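# Four arms unfold and latch a folding crate

## Task

A collapsed folding crate is lying flat on the floor. Unfold it so that every one of its four walls stands upright and each of its four corners is latched.

## Robot and tools

Robots: four identical i2rt Big YAM arms, arm1 to arm4, each with six revolute joints, a two-finger gripper and a wrist camera. Feet in the scene frame (m): arm1 (-0.344, +0.564, 0.400), arm2 (-0.347, -0.575, 0.384), arm3 (+0.320, +0.573, 0.372), arm4 (+0.356, -0.566, 0.334). arm1 and arm3 sit on the +y side and face roughly -y; arm2 and arm4 sit on the -y side and face roughly +y. Each foot faces along its own +x. The hand reaches about 1.0 m from the joint1 axis. Fixed room cameras: cam_high and cam_low. Wrist cameras: arm1_cam_wrist to arm4_cam_wrist (fisheye, 672x504). With joints 1 and 6 at 0 and the hand level and forward, the wrist camera sits on top of the hand looking toward the fingertips.

Frames: one shared scene frame, origin on the floor, +z up, metres. "hand" is the point between the finger pads, about 1 cm short of the tips. Fingers point along the hand's +z axis and open and close along its y axis. hand_target is the hand pose the currently held joint targets would give; under load the hand can rest short of it, and printed positions get less accurate at long reach.

Tool move: one call is one action. Optional keys arm1, arm2, arm3, arm4 (each that robot's part) and cameras. An arm left out gets nothing new, but may still be pushing toward an earlier target. An arm's part may contain:
- joints: absolute joint targets by name, in radians (gripper in metres). Ranges: joint1_rad -2.879 to 2.879 (turn about the foot, positive counter-clockwise seen from above, 0 points along the foot's facing); joint2_rad 0 to 3.141 (shoulder; 0 is upper arm back and roughly level, larger lifts it up and forward); joint3_rad 0 to 3.019 (elbow; 0 folded, larger opens); joint4_rad -1.692 to 1.57 (hand pitch, positive tilts fingers up); joint5_rad -1.57 to 1.57 (sideways swing, positive toward the arm's right); joint6_rad -2.094 to 2.094 (roll, positive clockwise seen from behind the hand); gripper_m 0 to 0.093 (fingertip gap). Done tolerances: ±0.045, ±0.14, ±0.09, ±0.055, ±0.03, ±0.035 rad, gripper ±0.003 m.
- target: an absolute hand pose as one list of 7 numbers [x, y, z, qw, qx, qy, qz], position in metres and orientation as a unit quaternion, in the scene frame, same layout as the printed "hand" line. The hand travels in a straight line from its hand_target toward it. When target is given, joints may only contain gripper_m.
- speed: top path speed in m/s, 0.002 to 0.5 (default 0.25); only allowed with target. Rotation is capped at twice that value in rad/s.
- min_time_s: 0.1 to 8 s, the shortest duration for this arm's joint motions; goes with joints.
cameras: list of camera names or ["all"]; [] for none. If omitted, none are returned after an action, all after an empty call.
All motions of an action start together. Hand paths in one action finish together, paced by the slowest, and last 0.5 to 10 s. Paths ignore obstacles and other arms. Each control step clips the path pose to within 100 mm and 20 degrees of the measured hand, then solves for joints (position first). Expect errors of a centimetre or more and overshoot of speed, especially with a nearly straight arm. Joints move at their own rates, so joint moves can sweep wide.

Tool wait: seconds 0 to 10, optional cameras; commands nothing new and returns the state.
Tool zoom_image: camera plus region [x0, y0, x1, y1] in pixels of that camera's latest image, at most 504 by 504; only cameras in the newest images.
Tool read_manual: licence texts only.
Tool finished_scene: argument scene (the current scene number); irreversible, so call it only once the crate stays set up with no robot holding it.

Reading results: each robot's state includes joint_positions, Joint velocities (rad/s, gripper m/s; "within noise" means at rest), joint torques (N m, positive toward larger angles, with offsets and noise; numbers 3 and 4 wrap at ±28), hand and hand_target. The "move" line lists each arm sent a motion with "done" or its worst status. joint_status and hand_status: "off_target" (stopped away from target, may still push); "time_out" (joint could not finish; it keeps a nearby target and keeps pushing; on_its_own lists such joints, "held at" meaning their target); "not_followed" / "joint command not followed" / "pose unreachable" (a self and inter-arm collision check withheld the command; the robot may keep trying). A robot under "as last shown" was not commanded; its lines repeat earlier values. The "pictures" line gives image order; images can be slightly older than the state. An empty move reports the scene number. Sending a joint its reported position relieves a push.

Gripper: gripping a hard part at full force reads up to about 0.005 m narrower than the part (some read up to 0.002 wider). Closed on nothing reads 0.000 to 0.003. Slightly below first-contact reading the grip is light; 0.005 m below gives full force (about 50 to 64 N per pad). To release, command well above the reading.

Avoid: hard contact between arms ends the run; the collision check can be late and permits fingers, gripper housings and wrist cameras to meet, and closing a gripper on another arm's fingers counts. Contact through a carried object is fine. Arms keep pushing on contact and do not stop themselves; sustained pushing, holding loads or stretched poses heat motors (a MOTOR HOT line appears at 85 °C; at 100 °C the arm goes limp for 30 to 60 s, keys then read "limit_stop_at_motor_heat", resend targets). Do not drop parts, release them while moving, slam or hit fixed or heavy things hard. The scene keeps running while you think, holding the last command; smooth, quick, low-effort motion is better.

Each tool is called as name(argument=value, ...) on one line, values as JSON.

## Session

move()

Scene clock: 0.00 s.
Joint torques (N m): no reading
Motor temperatures (°C): arm1=[27 28 28 28 23 23 25] | arm2=[24 25 23 25 28 27 25] | arm3=[26 24 27 24 26 24 27] | arm4=[25 26 26 31 26 25 27]
Heat: arm1: hottest joint2_rad 28 °C; arm2: hottest joint5_rad 28 °C; arm3: hottest joint3_rad 27 °C; arm4: hottest joint4_rad 31 °C.
Joint velocities: within noise
arm1.joint_positions: joint1_rad=-0.585 joint2_rad=+0.620 joint3_rad=+1.408 joint4_rad=-1.557 joint5_rad=+0.191 joint6_rad=-0.040 gripper_m=+0.09396
arm1.joint_status: not commanded
arm1.hand: x=-0.4494 y=+0.3976 z=+0.9080 quat_wxyz=(-0.135, -0.774, -0.490, +0.379) (m; scene frame)
arm1.hand_target: x=-0.4487 y=+0.3992 z=+0.9183 quat_wxyz=(-0.142, -0.770, -0.486, +0.388) (m; scene frame)
arm1.hand_status: not commanded
arm2.joint_positions: joint1_rad=+0.742 joint2_rad=+0.634 joint3_rad=+1.438 joint4_rad=-1.211 joint5_rad=-0.133 joint6_rad=-0.320 gripper_m=+0.09396
arm2.joint_status: not commanded
arm2.hand: x=-0.5071 y=-0.3840 z=+0.9710 quat_wxyz=(-0.284, +0.802, -0.229, -0.472) (m; scene frame)
arm2.hand_target: x=-0.5054 y=-0.3866 z=+0.9838 quat_wxyz=(-0.292, +0.795, -0.226, -0.481) (m; scene frame)
arm2.hand_status: not commanded
arm3.joint_positions: joint1_rad=+0.368 joint2_rad=+0.623 joint3_rad=+1.401 joint4_rad=-1.238 joint5_rad=-0.070 joint6_rad=+0.635 gripper_m=+0.09396
arm3.joint_status: not commanded
arm3.hand: x=+0.3681 y=+0.3300 z=+0.9365 quat_wxyz=(-0.499, -0.717, -0.455, +0.173) (m; scene frame)
arm3.hand_target: x=+0.3677 y=+0.3328 z=+0.9460 quat_wxyz=(-0.508, -0.712, -0.452, +0.176) (m; scene frame)
arm3.hand_status: not commanded
arm4.joint_positions: joint1_rad=+0.790 joint2_rad=+0.548 joint3_rad=+1.366 joint4_rad=-1.267 joint5_rad=+0.241 joint6_rad=-0.097 gripper_m=+0.09396
arm4.joint_status: not commanded
arm4.hand: x=+0.1989 y=-0.4149 z=+0.8936 quat_wxyz=(-0.270, +0.802, -0.260, -0.465) (m; scene frame)
arm4.hand_target: x=+0.2019 y=-0.4169 z=+0.9028 quat_wxyz=(-0.272, +0.796, -0.260, -0.474) (m; scene frame)
arm4.hand_status: not commanded
pictures: arm1_cam_wrist, arm2_cam_wrist, arm3_cam_wrist, arm4_cam_wrist, cam_high, cam_low

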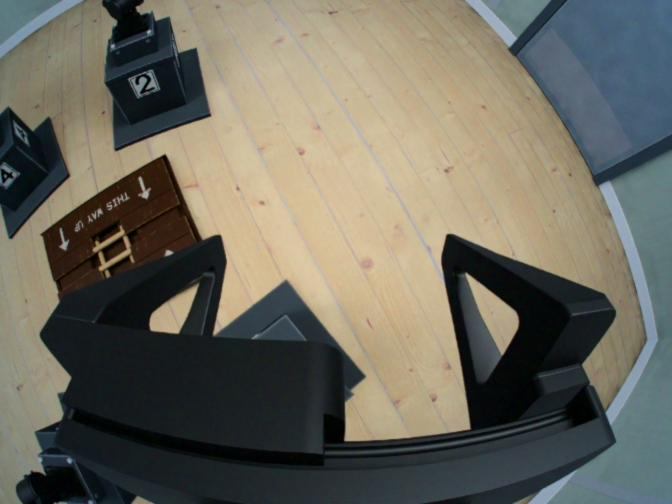

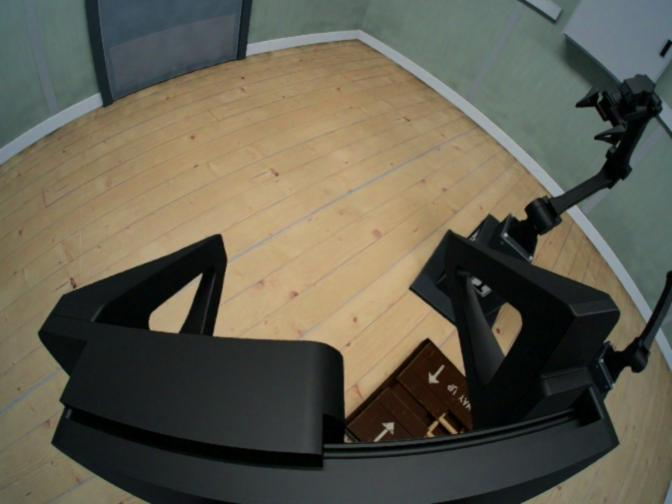

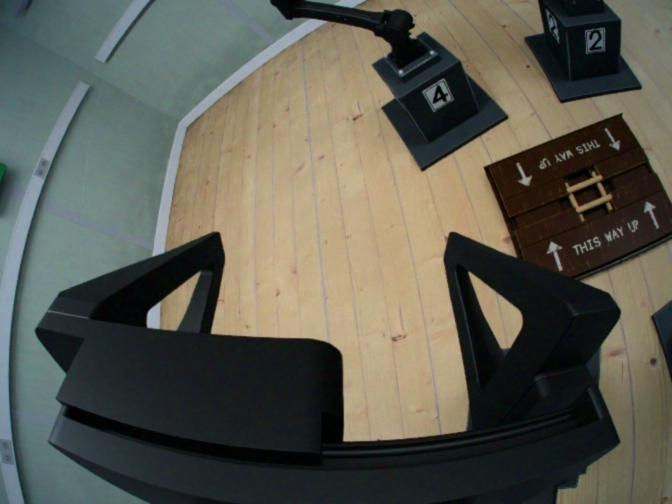

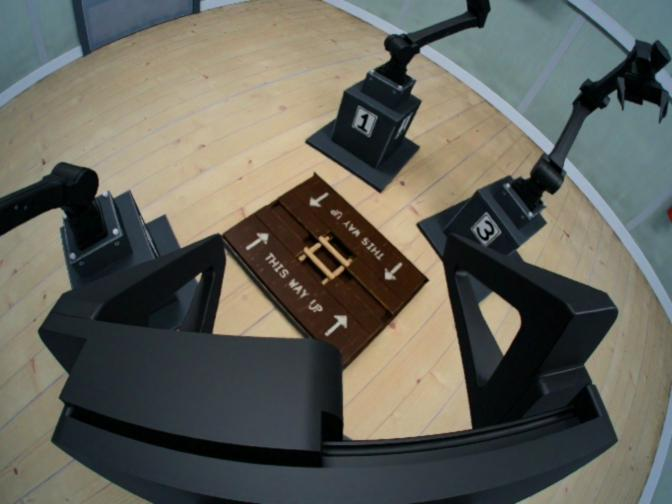

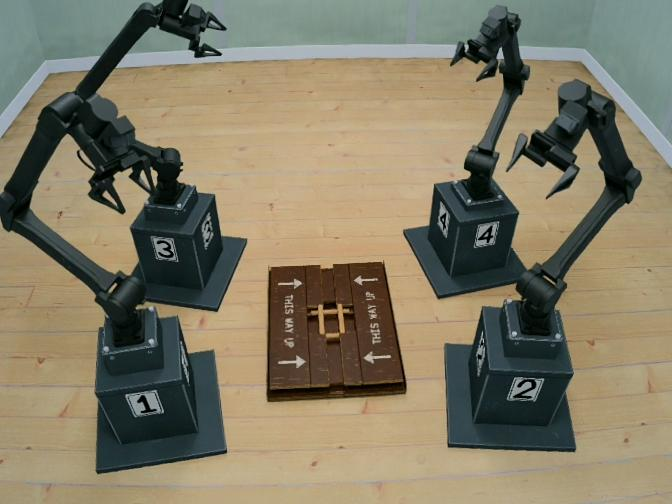

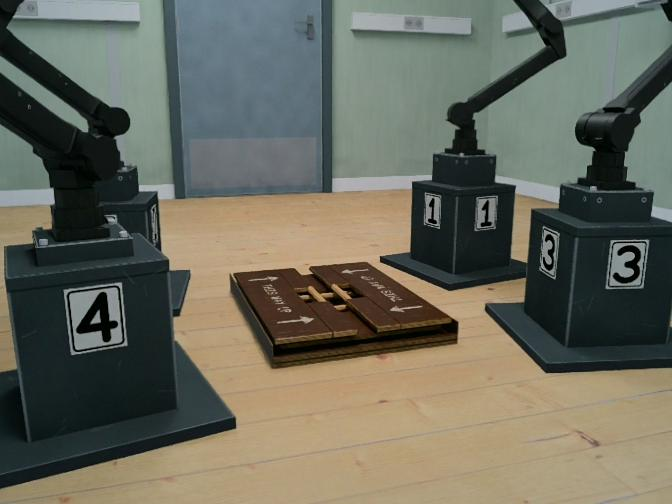

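zoom_image(camera="cam_high", region=[240, 240, 440, 420])

zoom_image(camera="cam_low", region=[210, 240, 480, 390])

zoom_image(camera="arm4_cam_wrist", region=[200, 150, 450, 380])

zoom_image(camera="arm3_cam_wrist", region=[470, 90, 672, 290])

Scaled by 2.520 from the camera's 672x504 image, which has a finer 960x720 frame.

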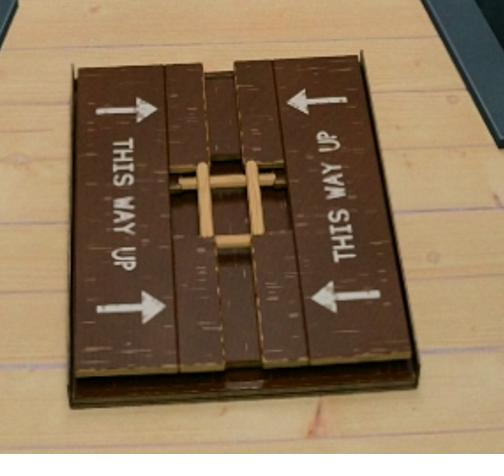

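Scaled by 1.867 from the camera's 672x504 image, which has a finer 960x720 frame.

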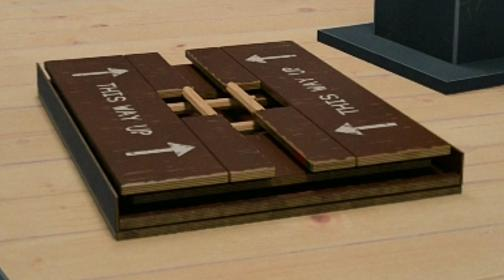

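Scaled by 2.016 from the camera's 672x504 image, which has a finer 960x720 frame.

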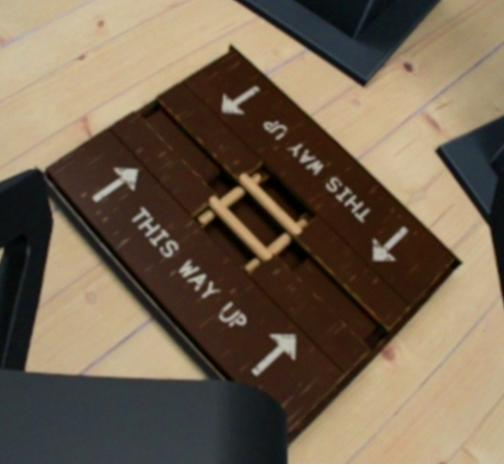

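Scaled by 2.495 from the camera's 672x504 image, which has a finer 960x720 frame.

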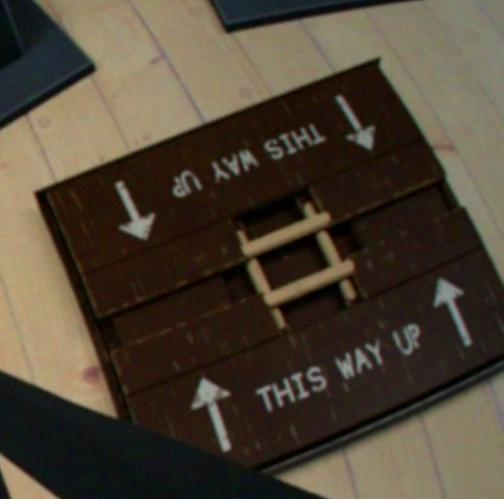

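zoom_image(camera="cam_high", region=[60, 80, 200, 240])

zoom_image(camera="cam_high", region=[480, 70, 640, 220])

zoom_image(camera="cam_high", region=[130, 0, 250, 90])

zoom_image(camera="cam_high", region=[430, 0, 550, 100])

Scaled by 3.150 from the camera's 672x504 image, which has a finer 960x720 frame.

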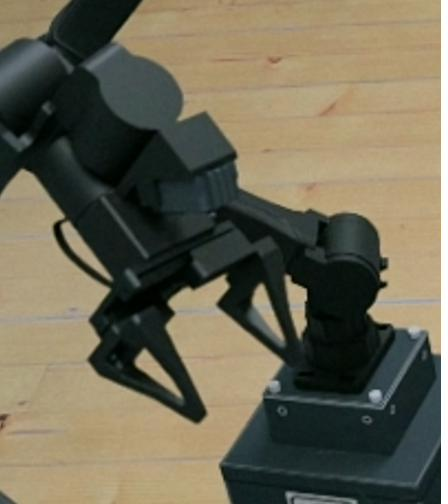

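Scaled by 3.150 from the camera's 672x504 image, which has a finer 960x720 frame.

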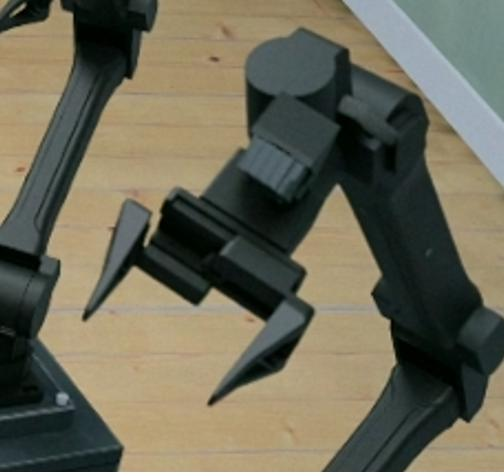

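Scaled by 4.200 from the camera's 672x504 image, which has a finer 960x720 frame.

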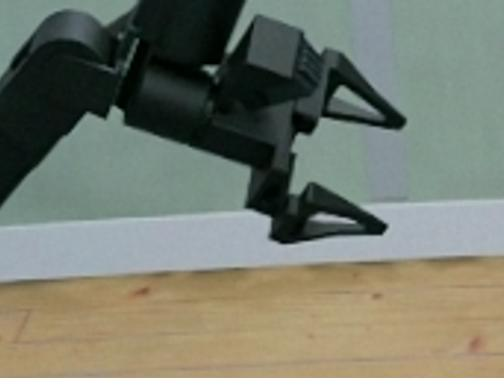

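Scaled by 4.200 from the camera's 672x504 image, which has a finer 960x720 frame.

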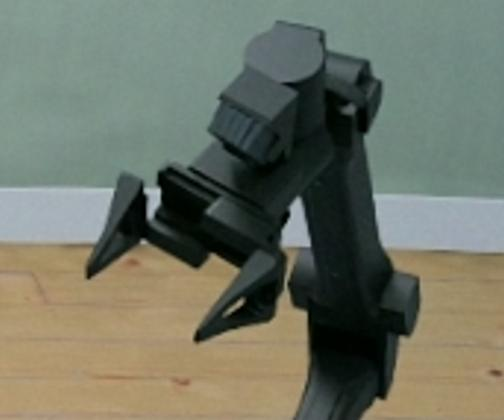

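move(arm1={"joints": {"joint1_rad": 0.387, "joint2_rad": 2.295, "joint3_rad": 1.676, "joint4_rad": -0.951, "joint5_rad": 0.0, "joint6_rad": -0.998, "gripper_m": 0.06}, "min_time_s": 2.5}, cameras=["arm1_cam_wrist", "arm2_cam_wrist", "arm3_cam_wrist", "cam_high", "cam_low"])

Scene clock: 71.67 s.
Joint torques (N m): arm1=[-0.97 -25.35 9.42 0.77 0.05 -0.03] | arm2=[-0.09 1.2 7.8 1.81 -0.03 -0.01] | arm3=[-0.44 -0.15 7.71 2.45 0.15 0.02] | arm4=[1.73 3.31 10.07 1.85 -0.04 0.11]
Motor temperatures (°C): arm1=[27 28 32 28 23 23 25] | arm2=[24 25 25 25 28 26 25] | arm3=[26 24 32 24 26 23 27] | arm4=[25 26 31 31 26 25 27]
Heat: arm1: hottest joint3_rad 32 °C; arm2: hottest joint5_rad 28 °C; arm3: hottest joint3_rad 32 °C; arm4: hottest joint3_rad 31 °C.
move: arm1 done
Joint velocities: within noise
arm1.joint_positions: joint1_rad=+0.405 joint2_rad=+2.317 joint3_rad=+1.634 joint4_rad=-0.959 joint5_rad=+0.008 joint6_rad=-0.974 gripper_m=+0.06006
arm1.joint_status: all done
arm1.hand: x=-0.0084 y=+0.0579 z=+0.2751 quat_wxyz=(+0.026, -0.003, -0.999, -0.024) (m; scene frame)
arm1.hand_target: x=+0.0012 y=+0.0346 z=+0.2932 quat_wxyz=(+0.009, +0.000, -1.000, +0.000) (m; scene frame)
arm1.hand_status: not commanded
arm2, arm3, arm4: as last shown
pictures: arm1_cam_wrist, arm2_cam_wrist, arm3_cam_wrist, cam_high, cam_low

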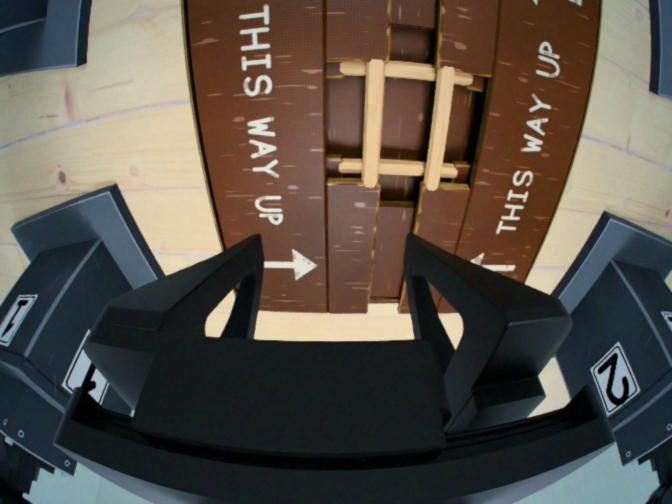

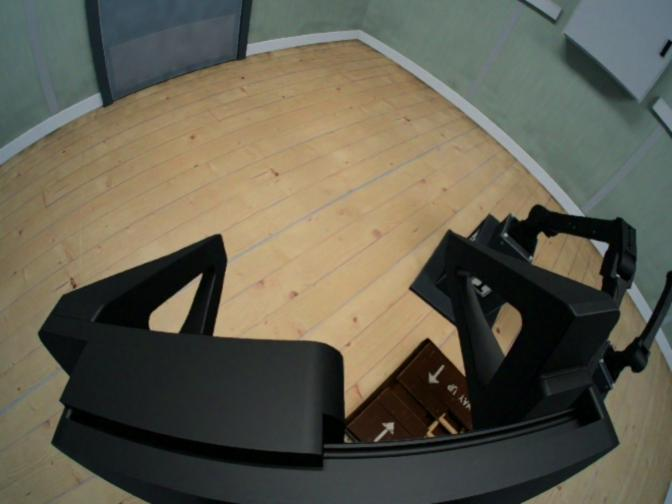

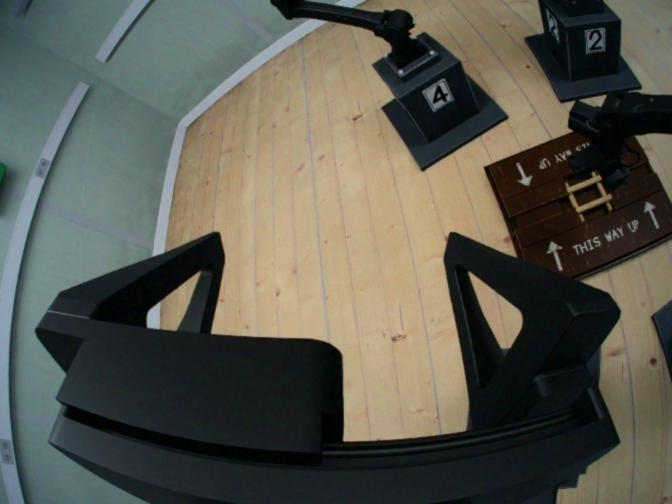

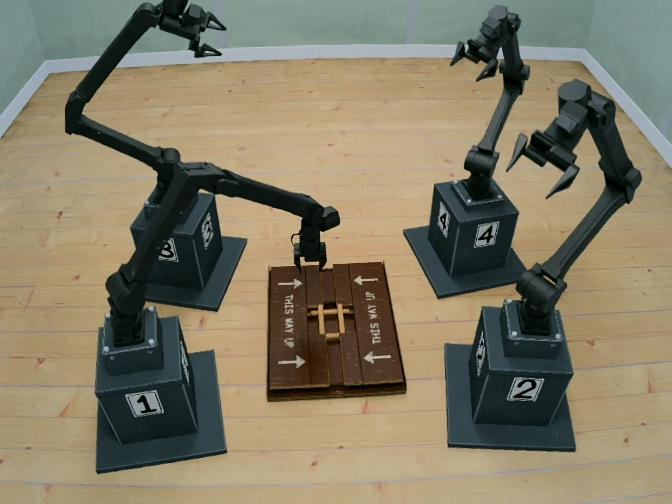

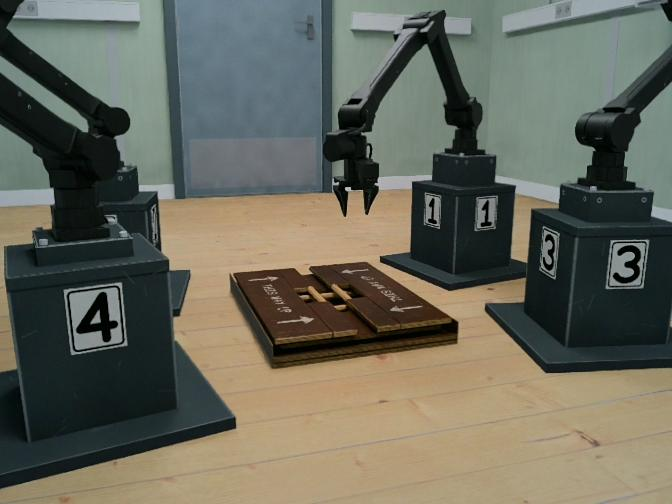

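zoom_image(camera="arm1_cam_wrist", region=[180, 0, 610, 320])

zoom_image(camera="arm1_cam_wrist", region=[310, 40, 500, 210])

Scaled by 1.172 from the camera's 672x504 image, which has a finer 960x720 frame.

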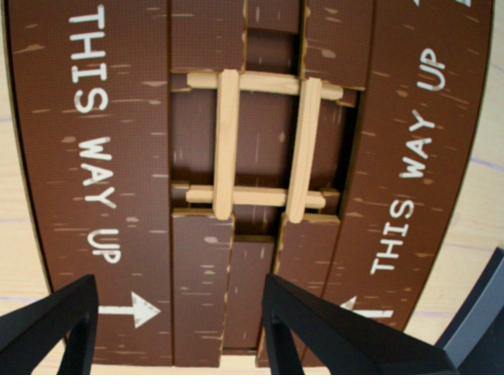

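Scaled by 2.653 from the camera's 672x504 image, which has a finer 960x720 frame.

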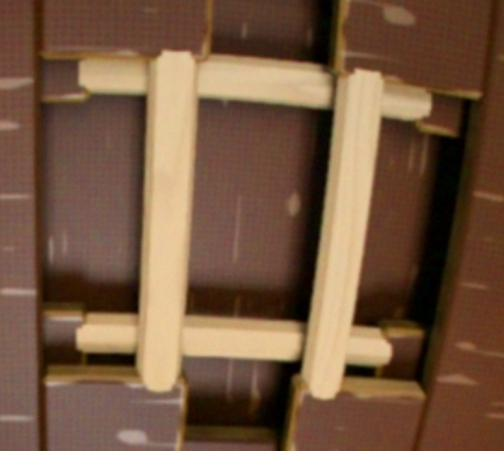

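move(arm1={"target": [0.003, 0.010, 0.165, 0.0, 0.0, 1.0, 0.0], "speed": 0.15, "joints": {"gripper_m": 0.06}}, cameras=["arm1_cam_wrist", "cam_low"])

Scene clock: 83.77 s.
Joint torques (N m): arm1=[-1.55 -24.7 8.66 0.73 -0.02 -0.07] | arm2=[-0.03 1.26 7.83 1.81 -0.04 -0.01] | arm3=[-0.44 0.32 7.83 2.36 0.13 -0.01] | arm4=[1.67 3.25 10.07 1.87 -0.04 0.11]
Motor temperatures (°C): arm1=[27 30 33 28 23 23 25] | arm2=[24 25 26 25 28 26 25] | arm3=[26 24 32 24 26 23 27] | arm4=[25 26 31 31 26 25 27]
Heat: arm1: hottest joint3_rad 33 °C; arm2: hottest joint5_rad 28 °C; arm3: hottest joint3_rad 32 °C; arm4: hottest joint3_rad 31 °C.
move: arm1 off_target
Joint velocities: within noise
arm1.joint_positions: joint1_rad=+0.386 joint2_rad=+2.559 joint3_rad=+1.764 joint4_rad=-0.813 joint5_rad=-0.006 joint6_rad=-0.994 gripper_m=+0.06006
arm1.joint_status: all done
arm1.hand: x=-0.0030 y=+0.0299 z=+0.1627 quat_wxyz=(+0.011, -0.003, -1.000, -0.014) (m; scene frame)
arm1.hand_target: x=+0.0019 y=+0.0112 z=+0.1651 quat_wxyz=(+0.000, -0.001, -1.000, +0.000) (m; scene frame)
arm1.hand_status: off_target (0.021 m and 2.1 deg from the pose sent, 0.121 m and 4.1 deg at the start)
arm2, arm3, arm4: as last shown
pictures: arm1_cam_wrist, cam_low

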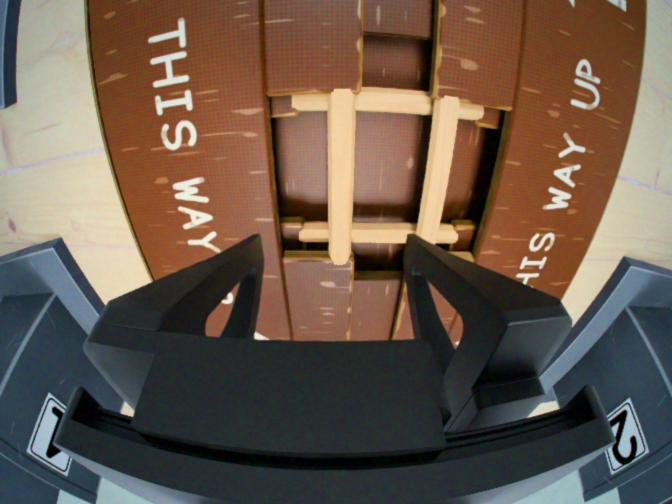

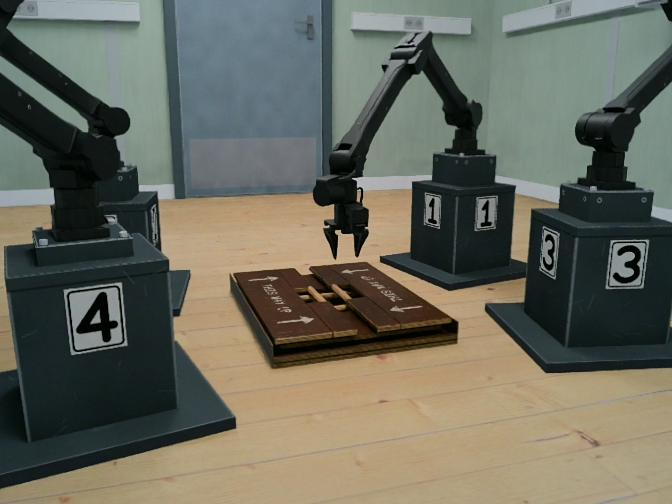

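move(arm1={"target": [-0.010, 0.0075, 0.088, 0.0, 0.0, 1.0, 0.0], "speed": 0.15, "joints": {"gripper_m": 0.055}}, cameras=["arm1_cam_wrist", "cam_low", "cam_high"])

zoom_image(camera="cam_low", region=[260, 180, 420, 340])

zoom_image(camera="cam_high", region=[240, 240, 420, 410])

zoom_image(camera="arm1_cam_wrist", region=[210, 40, 530, 340])

Scene clock: 100.73 s.
Joint torques (N m): arm1=[-1.79 -25.99 7.86 0.7 0.01 -0.06] | arm2=[-0.03 1.26 7.8 1.84 -0.04 -0.01] | arm3=[-1.03 0.03 7.92 2.43 0.11 0.02] | arm4=[1.73 3.31 10.07 1.87 -0.04 0.11]
Motor temperatures (°C): arm1=[27 30 34 28 23 23 25] | arm2=[24 25 26 25 28 26 25] | arm3=[26 24 32 24 26 23 27] | arm4=[25 26 31 31 26 25 27]
Heat: arm1: hottest joint3_rad 34 °C; arm2: hottest joint5_rad 28 °C; arm3: hottest joint3_rad 32 °C; arm4: hottest joint3_rad 31 °C.
move: arm1 off_target
Joint velocities: within noise
arm1.joint_positions: joint1_rad=+0.367 joint2_rad=+2.719 joint3_rad=+1.838 joint4_rad=-0.733 joint5_rad=-0.007 joint6_rad=-1.014 gripper_m=+0.05506
arm1.joint_status: all done
arm1.hand: x=-0.0164 y=+0.0287 z=+0.0828 quat_wxyz=(+0.011, -0.003, -1.000, -0.017) (m; scene frame)
arm1.hand_target: x=-0.0104 y=+0.0091 z=+0.0883 quat_wxyz=(+0.000, +0.000, -1.000, -0.001) (m; scene frame)
arm1.hand_status: off_target (0.023 m and 2.4 deg from the pose sent, 0.078 m and 2.1 deg at the start)
arm2, arm3, arm4: as last shown
pictures: arm1_cam_wrist, cam_high, cam_low

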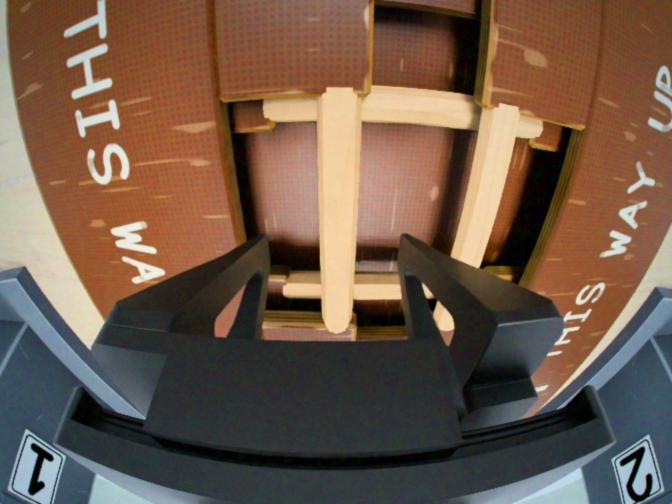

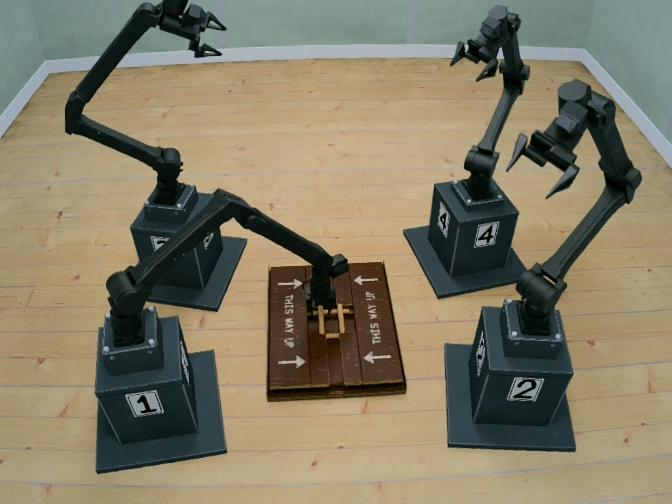

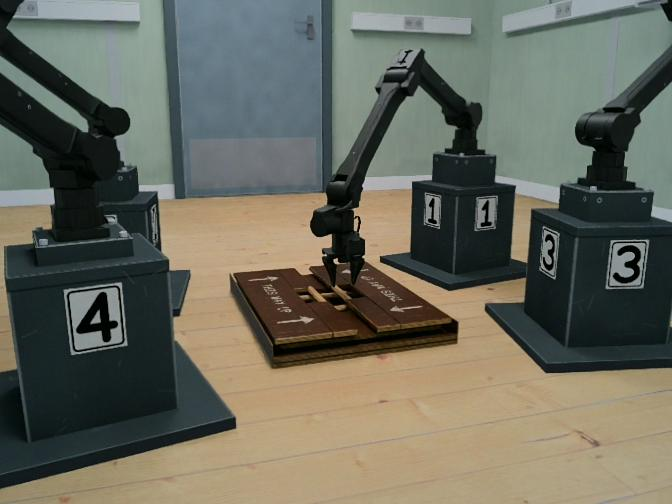

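Scaled by 3.150 from the camera's 672x504 image, which has a finer 960x720 frame.

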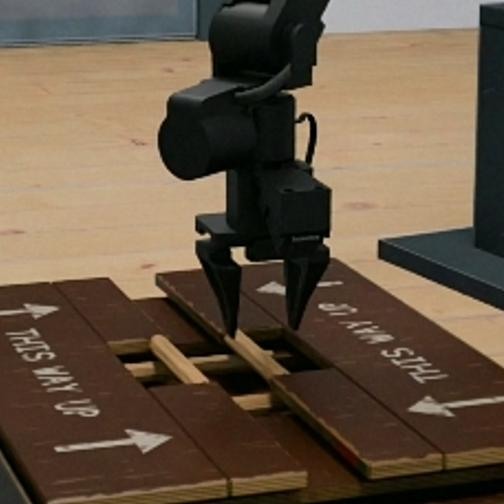

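Scaled by 2.800 from the camera's 672x504 image, which has a finer 960x720 frame.

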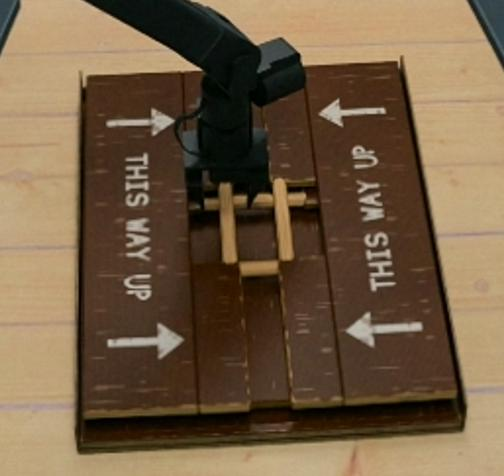

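Scaled by 1.575 from the camera's 672x504 image, which has a finer 960x720 frame.

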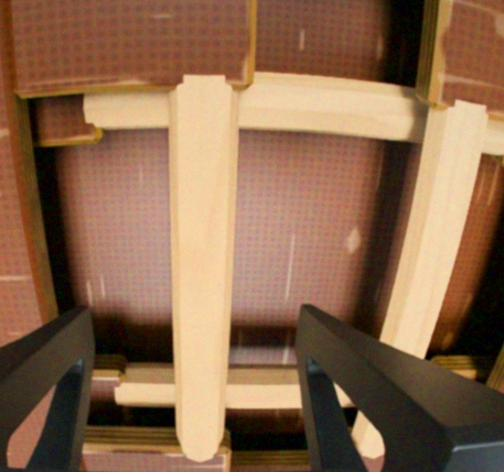

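move(arm1={"target": [-0.020, 0.0045, 0.060, 0.0, 0.0, 1.0, 0.0], "speed": 0.1, "joints": {"gripper_m": 0.05}}, cameras=["arm1_cam_wrist", "cam_low"])

zoom_image(camera="cam_low", region=[260, 180, 420, 340])

zoom_image(camera="arm1_cam_wrist", region=[210, 40, 530, 340])

Scene clock: 105.63 s.
Joint torques (N m): arm1=[-0.73 -24.76 7.88 0.8 0.04 -0.02] | arm2=[-0.03 1.2 7.8 1.83 -0.04 -0.01] | arm3=[-1.2 0.26 7.79 2.4 0.12 0.02] | arm4=[1.79 3.25 10.07 1.87 -0.04 0.11]
Motor temperatures (°C): arm1=[27 30 34 28 23 23 25] | arm2=[24 25 26 25 27 26 25] | arm3=[26 24 32 24 26 23 27] | arm4=[25 26 31 31 26 25 27]
Heat: arm1: hottest joint3_rad 34 °C; arm2: hottest joint5_rad 27 °C; arm3: hottest joint3_rad 32 °C; arm4: hottest joint3_rad 31 °C.
move: arm1 off_target
Joint velocities: within noise
arm1.joint_positions: joint1_rad=+0.350 joint2_rad=+2.769 joint3_rad=+1.871 joint4_rad=-0.707 joint5_rad=-0.007 joint6_rad=-1.028 gripper_m=+0.05006
arm1.joint_status: all done
arm1.hand: x=-0.0248 y=+0.0218 z=+0.0598 quat_wxyz=(+0.009, -0.004, -1.000, -0.014) (m; scene frame)
arm1.hand_target: x=-0.0209 y=+0.0047 z=+0.0606 quat_wxyz=(+0.000, -0.001, -1.000, +0.000) (m; scene frame)
arm1.hand_status: off_target (0.018 m and 1.9 deg from the pose sent, 0.033 m and 2.4 deg at the start)
arm2, arm3, arm4: as last shown
pictures: arm1_cam_wrist, cam_low

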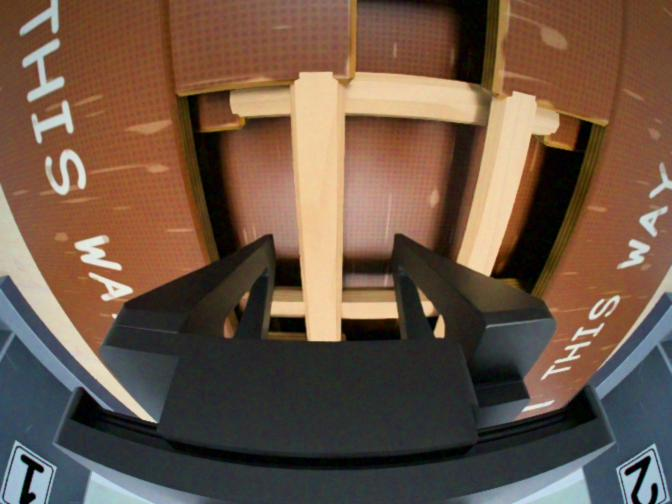

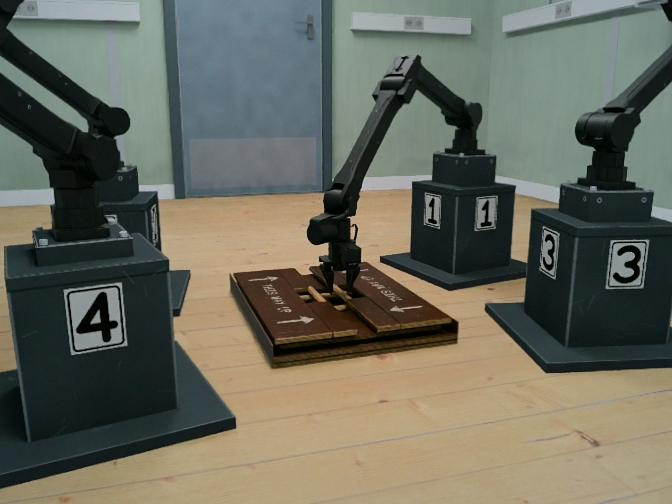

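Scaled by 3.150 from the camera's 672x504 image, which has a finer 960x720 frame.

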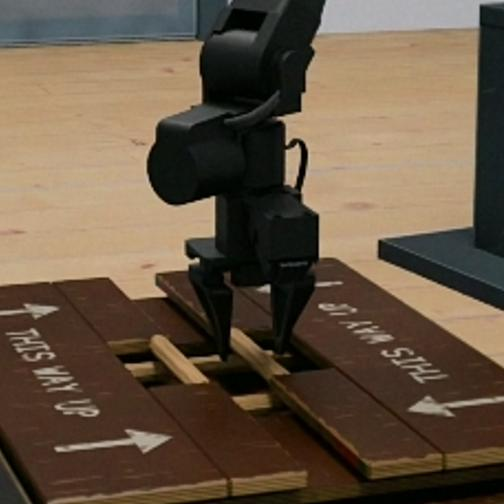

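Scaled by 1.575 from the camera's 672x504 image, which has a finer 960x720 frame.

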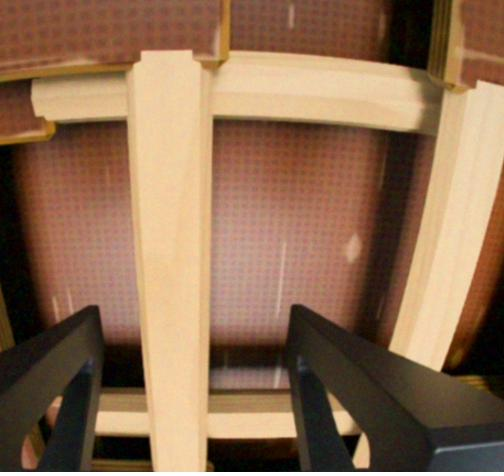

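move(arm1={"target": [-0.022, 0.011, 0.049, 0.0, 0.0, 1.0, 0.0], "speed": 0.1, "joints": {"gripper_m": 0.05}}, cameras=["arm1_cam_wrist", "cam_low"])

zoom_image(camera="cam_low", region=[260, 200, 420, 340])

Scene clock: 108.50 s.
Joint torques (N m): arm1=[-0.67 -24.94 6.98 0.88 0.04 -0.04] | arm2=[-0.03 1.2 7.8 1.83 -0.03 -0.01] | arm3=[-0.38 -0.09 7.82 2.54 0.12 -0.04] | arm4=[1.73 3.31 10.07 1.85 -0.04 0.11]
Motor temperatures (°C): arm1=[27 30 34 28 23 23 25] | arm2=[24 25 26 25 27 26 25] | arm3=[26 24 32 24 26 23 27] | arm4=[25 26 31 31 26 25 27]
Heat: arm1: hottest joint3_rad 34 °C; arm2: hottest joint5_rad 27 °C; arm3: hottest joint3_rad 32 °C; arm4: hottest joint3_rad 31 °C.
move: arm1 off_target
Joint velocities: within noise
arm1.joint_positions: joint1_rad=+0.352 joint2_rad=+2.778 joint3_rad=+1.871 joint4_rad=-0.686 joint5_rad=-0.007 joint6_rad=-1.028 gripper_m=+0.05006
arm1.joint_status: all done
arm1.hand: x=-0.0235 y=+0.0214 z=+0.0540 quat_wxyz=(+0.005, -0.003, -1.000, -0.008) (m; scene frame)
arm1.hand_target: x=-0.0212 y=+0.0116 z=+0.0495 quat_wxyz=(+0.000, +0.001, -1.000, +0.000) (m; scene frame)
arm1.hand_status: off_target (0.012 m and 1.2 deg from the pose sent, 0.015 m and 1.9 deg at the start)
arm2, arm3, arm4: as last shown
pictures: arm1_cam_wrist, cam_low

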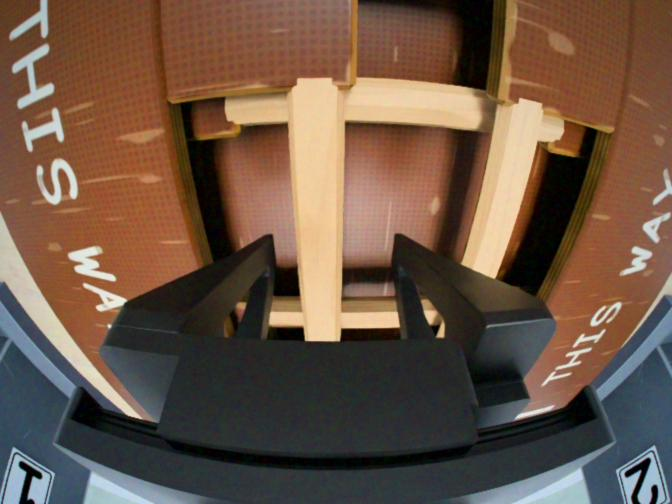

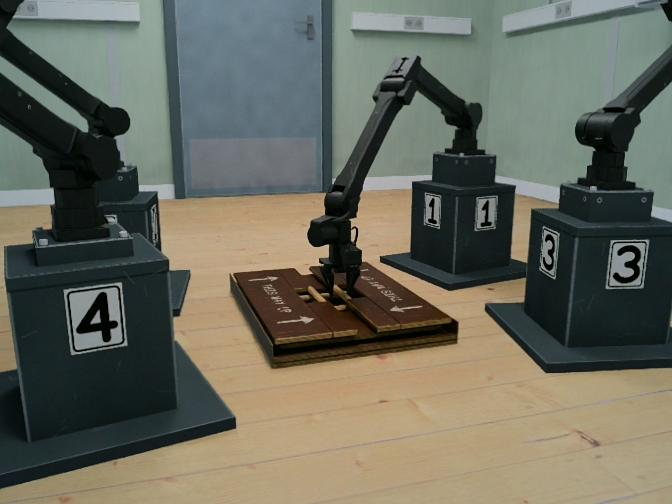

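Scaled by 3.150 from the camera's 672x504 image, which has a finer 960x720 frame.

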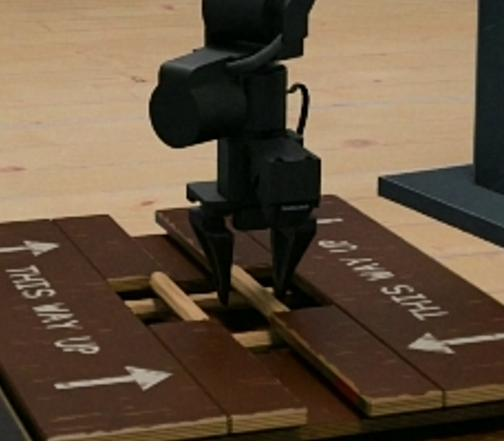

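move(arm1={"target": [-0.022, 0.020, 0.046, 0.0, 0.0, 1.0, 0.0], "speed": 0.1, "joints": {"gripper_m": 0.045}}, cameras=["arm1_cam_wrist", "cam_low"])

zoom_image(camera="cam_low", region=[260, 200, 420, 340])

Scene clock: 110.87 s.
Joint torques (N m): arm1=[0.15 -25.58 4.98 0.99 0.07 0.03] | arm2=[-0.09 1.26 7.8 1.81 -0.04 -0.01] | arm3=[-0.5 -0.03 7.92 2.3 0.11 0.02] | arm4=[1.73 3.31 10.07 1.87 -0.04 0.11]
Motor temperatures (°C): arm1=[27 30 33 28 23 23 25] | arm2=[24 25 26 25 27 26 25] | arm3=[26 24 32 24 26 23 27] | arm4=[25 26 31 31 26 25 27]
Heat: arm1: hottest joint3_rad 33 °C; arm2: hottest joint5_rad 27 °C; arm3: hottest joint3_rad 32 °C; arm4: hottest joint3_rad 31 °C.
move: arm1 done
Joint velocities: within noise
arm1.joint_positions: joint1_rad=+0.352 joint2_rad=+2.778 joint3_rad=+1.871 joint4_rad=-0.663 joint5_rad=-0.007 joint6_rad=-1.028 gripper_m=+0.04506
arm1.joint_status: all done
arm1.hand: x=-0.0206 y=+0.0165 z=+0.0540 quat_wxyz=(-0.001, -0.003, -1.000, +0.002) (m; scene frame)
arm1.hand_target: x=-0.0221 y=+0.0201 z=+0.0461 quat_wxyz=(+0.000, +0.000, -1.000, +0.000) (m; scene frame)
arm1.hand_status: done (0.009 m and 0.4 deg from the pose sent, 0.008 m and 1.2 deg at the start)
arm2, arm3, arm4: as last shown
pictures: arm1_cam_wrist, cam_low

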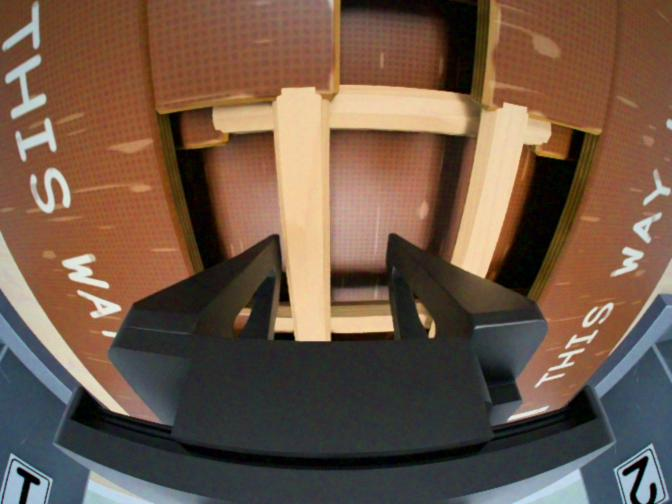

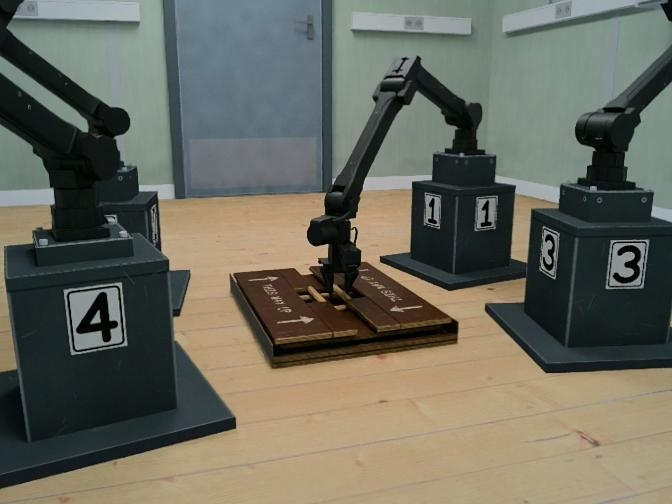

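Scaled by 3.150 from the camera's 672x504 image, which has a finer 960x720 frame.

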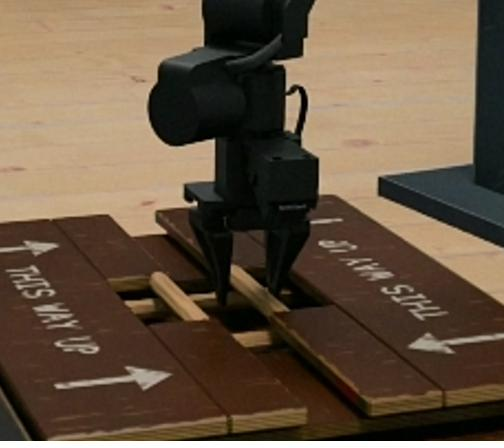

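move(arm1={"target": [-0.024, 0.034, 0.044, 0.0, 0.0, 1.0, 0.0], "speed": 0.1, "joints": {"gripper_m": 0.045}}, cameras=["arm1_cam_wrist"])

Scene clock: 122.73 s.
Joint torques (N m): arm1=[0.62 -26.99 4.33 0.98 0.04 0.11] | arm2=[-0.09 1.26 7.8 1.83 -0.04 -0.01] | arm3=[-0.38 -0.03 7.84 2.28 0.13 0] | arm4=[1.73 3.31 10.07 1.87 -0.04 0.11]
Motor temperatures (°C): arm1=[27 31 33 28 23 23 25] | arm2=[24 25 26 25 27 26 25] | arm3=[26 24 32 24 26 23 27] | arm4=[25 26 31 31 26 25 27]
Heat: arm1: hottest joint3_rad 33 °C; arm2: hottest joint5_rad 27 °C; arm3: hottest joint3_rad 32 °C; arm4: hottest joint3_rad 31 °C.
move: arm1 done
Joint velocities: within noise
arm1.joint_positions: joint1_rad=+0.352 joint2_rad=+2.778 joint3_rad=+1.819 joint4_rad=-0.626 joint5_rad=-0.007 joint6_rad=-1.028 gripper_m=+0.04506
arm1.joint_status: all done
arm1.hand: x=-0.0308 y=+0.0335 z=+0.0421 quat_wxyz=(+0.003, -0.003, -1.000, -0.005) (m; scene frame)
arm1.hand_target: x=-0.0245 y=+0.0345 z=+0.0442 quat_wxyz=(+0.000, +0.000, -1.000, -0.001) (m; scene frame)
arm1.hand_status: done (0.007 m and 0.8 deg from the pose sent, 0.020 m and 0.4 deg at the start)
arm2, arm3, arm4: as last shown
pictures: arm1_cam_wrist

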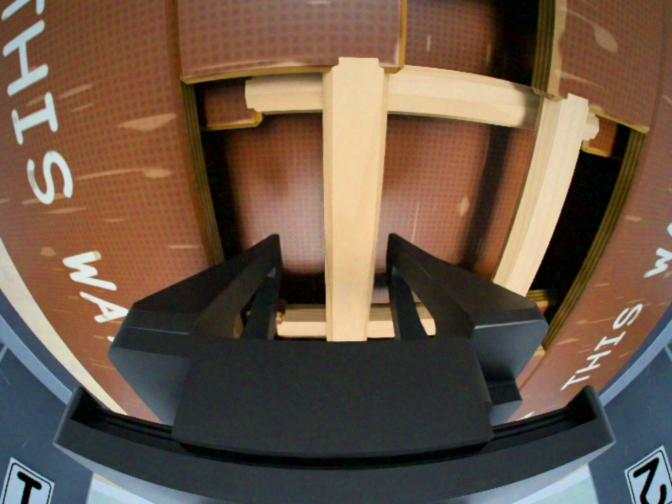

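move(arm1={"target": [-0.024, 0.026, 0.044, 0.0, 0.0, 1.0, 0.0], "speed": 0.1, "joints": {"gripper_m": 0.017}}, cameras=["arm1_cam_wrist", "cam_low"])

zoom_image(camera="cam_low", region=[260, 200, 420, 340])

Scene clock: 124.87 s.
Joint torques (N m): arm1=[0.26 -25.52 6.63 -0.01 0.01 0.01] | arm2=[-0.03 1.32 7.8 1.83 -0.03 -0.01] | arm3=[-0.44 -0.38 7.79 2.41 0.12 0] | arm4=[1.73 3.31 10.07 1.85 -0.04 0.11]
Motor temperatures (°C): arm1=[27 31 33 28 23 23 25] | arm2=[24 25 26 25 27 26 25] | arm3=[26 24 32 24 26 23 27] | arm4=[25 26 31 31 26 25 27]
Heat: arm1: hottest joint3_rad 33 °C; arm2: hottest joint5_rad 27 °C; arm3: hottest joint3_rad 32 °C; arm4: hottest joint3_rad 31 °C.
move: arm1 done
Joint velocities: within noise
arm1.joint_positions: joint1_rad=+0.347 joint2_rad=+2.778 joint3_rad=+1.821 joint4_rad=-0.611 joint5_rad=-0.006 joint6_rad=-1.032 gripper_m=+0.01771
arm1.joint_status: all done
arm1.hand: x=-0.0311 y=+0.0279 z=+0.0424 quat_wxyz=(+0.000, -0.003, -1.000, +0.003) (m; scene frame)
arm1.hand_target: x=-0.0256 y=+0.0227 z=+0.0441 quat_wxyz=(-0.002, +0.000, -1.000, +0.004) (m; scene frame)
arm1.hand_status: done (0.007 m and 0.5 deg from the pose sent, 0.010 m and 0.8 deg at the start)
arm2.joint_positions: joint1_rad=+0.742 joint2_rad=+0.634 joint3_rad=+1.438 joint4_rad=-1.211 joint5_rad=-0.133 joint6_rad=-0.320 gripper_m=+0.09396
arm2.joint_status: not commanded
arm2.hand: x=-0.5071 y=-0.3840 z=+0.9710 quat_wxyz=(-0.284, +0.802, -0.229, -0.472) (m; scene frame)
arm2.hand_target: x=-0.5054 y=-0.3866 z=+0.9838 quat_wxyz=(-0.292, +0.795, -0.226, -0.481) (m; scene frame)
arm2.hand_status: not commanded
arm3.joint_positions: joint1_rad=+0.368 joint2_rad=+0.623 joint3_rad=+1.401 joint4_rad=-1.238 joint5_rad=-0.070 joint6_rad=+0.635 gripper_m=+0.09396
arm3.joint_status: not commanded
arm3.hand: x=+0.3681 y=+0.3300 z=+0.9365 quat_wxyz=(-0.499, -0.717, -0.455, +0.173) (m; scene frame)
arm3.hand_target: x=+0.3677 y=+0.3328 z=+0.9460 quat_wxyz=(-0.508, -0.712, -0.452, +0.176) (m; scene frame)
arm3.hand_status: not commanded
arm4.joint_positions: joint1_rad=+0.790 joint2_rad=+0.548 joint3_rad=+1.366 joint4_rad=-1.267 joint5_rad=+0.241 joint6_rad=-0.097 gripper_m=+0.09396
arm4.joint_status: not commanded
arm4.hand: x=+0.1989 y=-0.4149 z=+0.8936 quat_wxyz=(-0.270, +0.802, -0.260, -0.465) (m; scene frame)
arm4.hand_target: x=+0.2019 y=-0.4169 z=+0.9028 quat_wxyz=(-0.272, +0.796, -0.260, -0.474) (m; scene frame)
arm4.hand_status: not commanded
pictures: arm1_cam_wrist, cam_low

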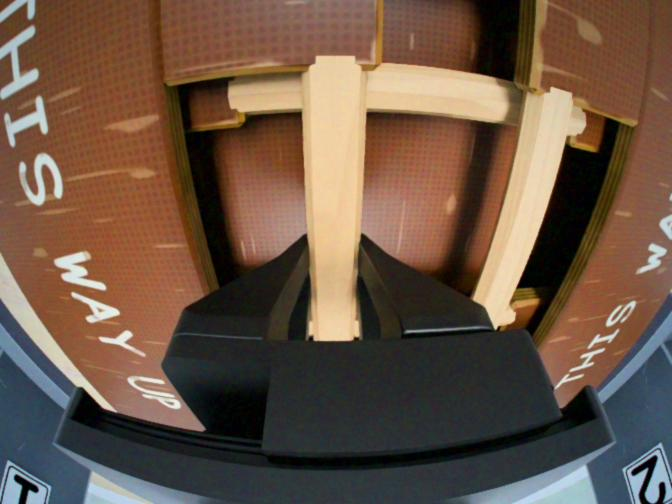

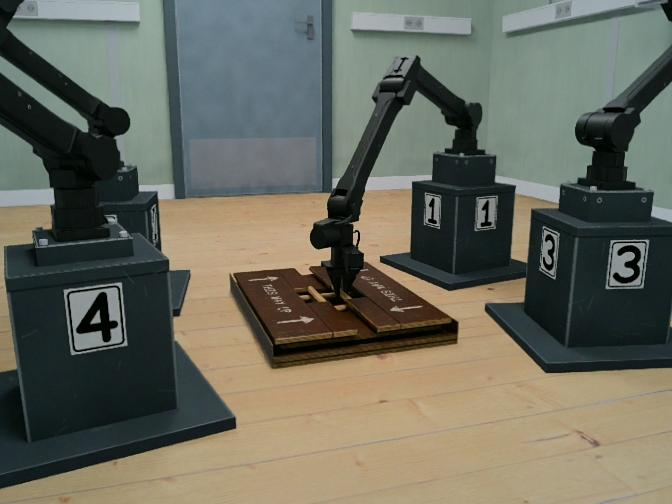

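Scaled by 3.150 from the camera's 672x504 image, which has a finer 960x720 frame.

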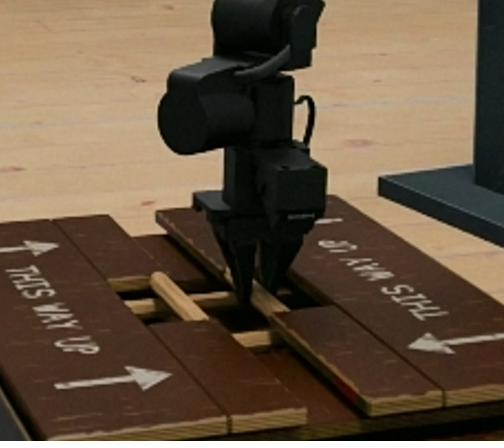

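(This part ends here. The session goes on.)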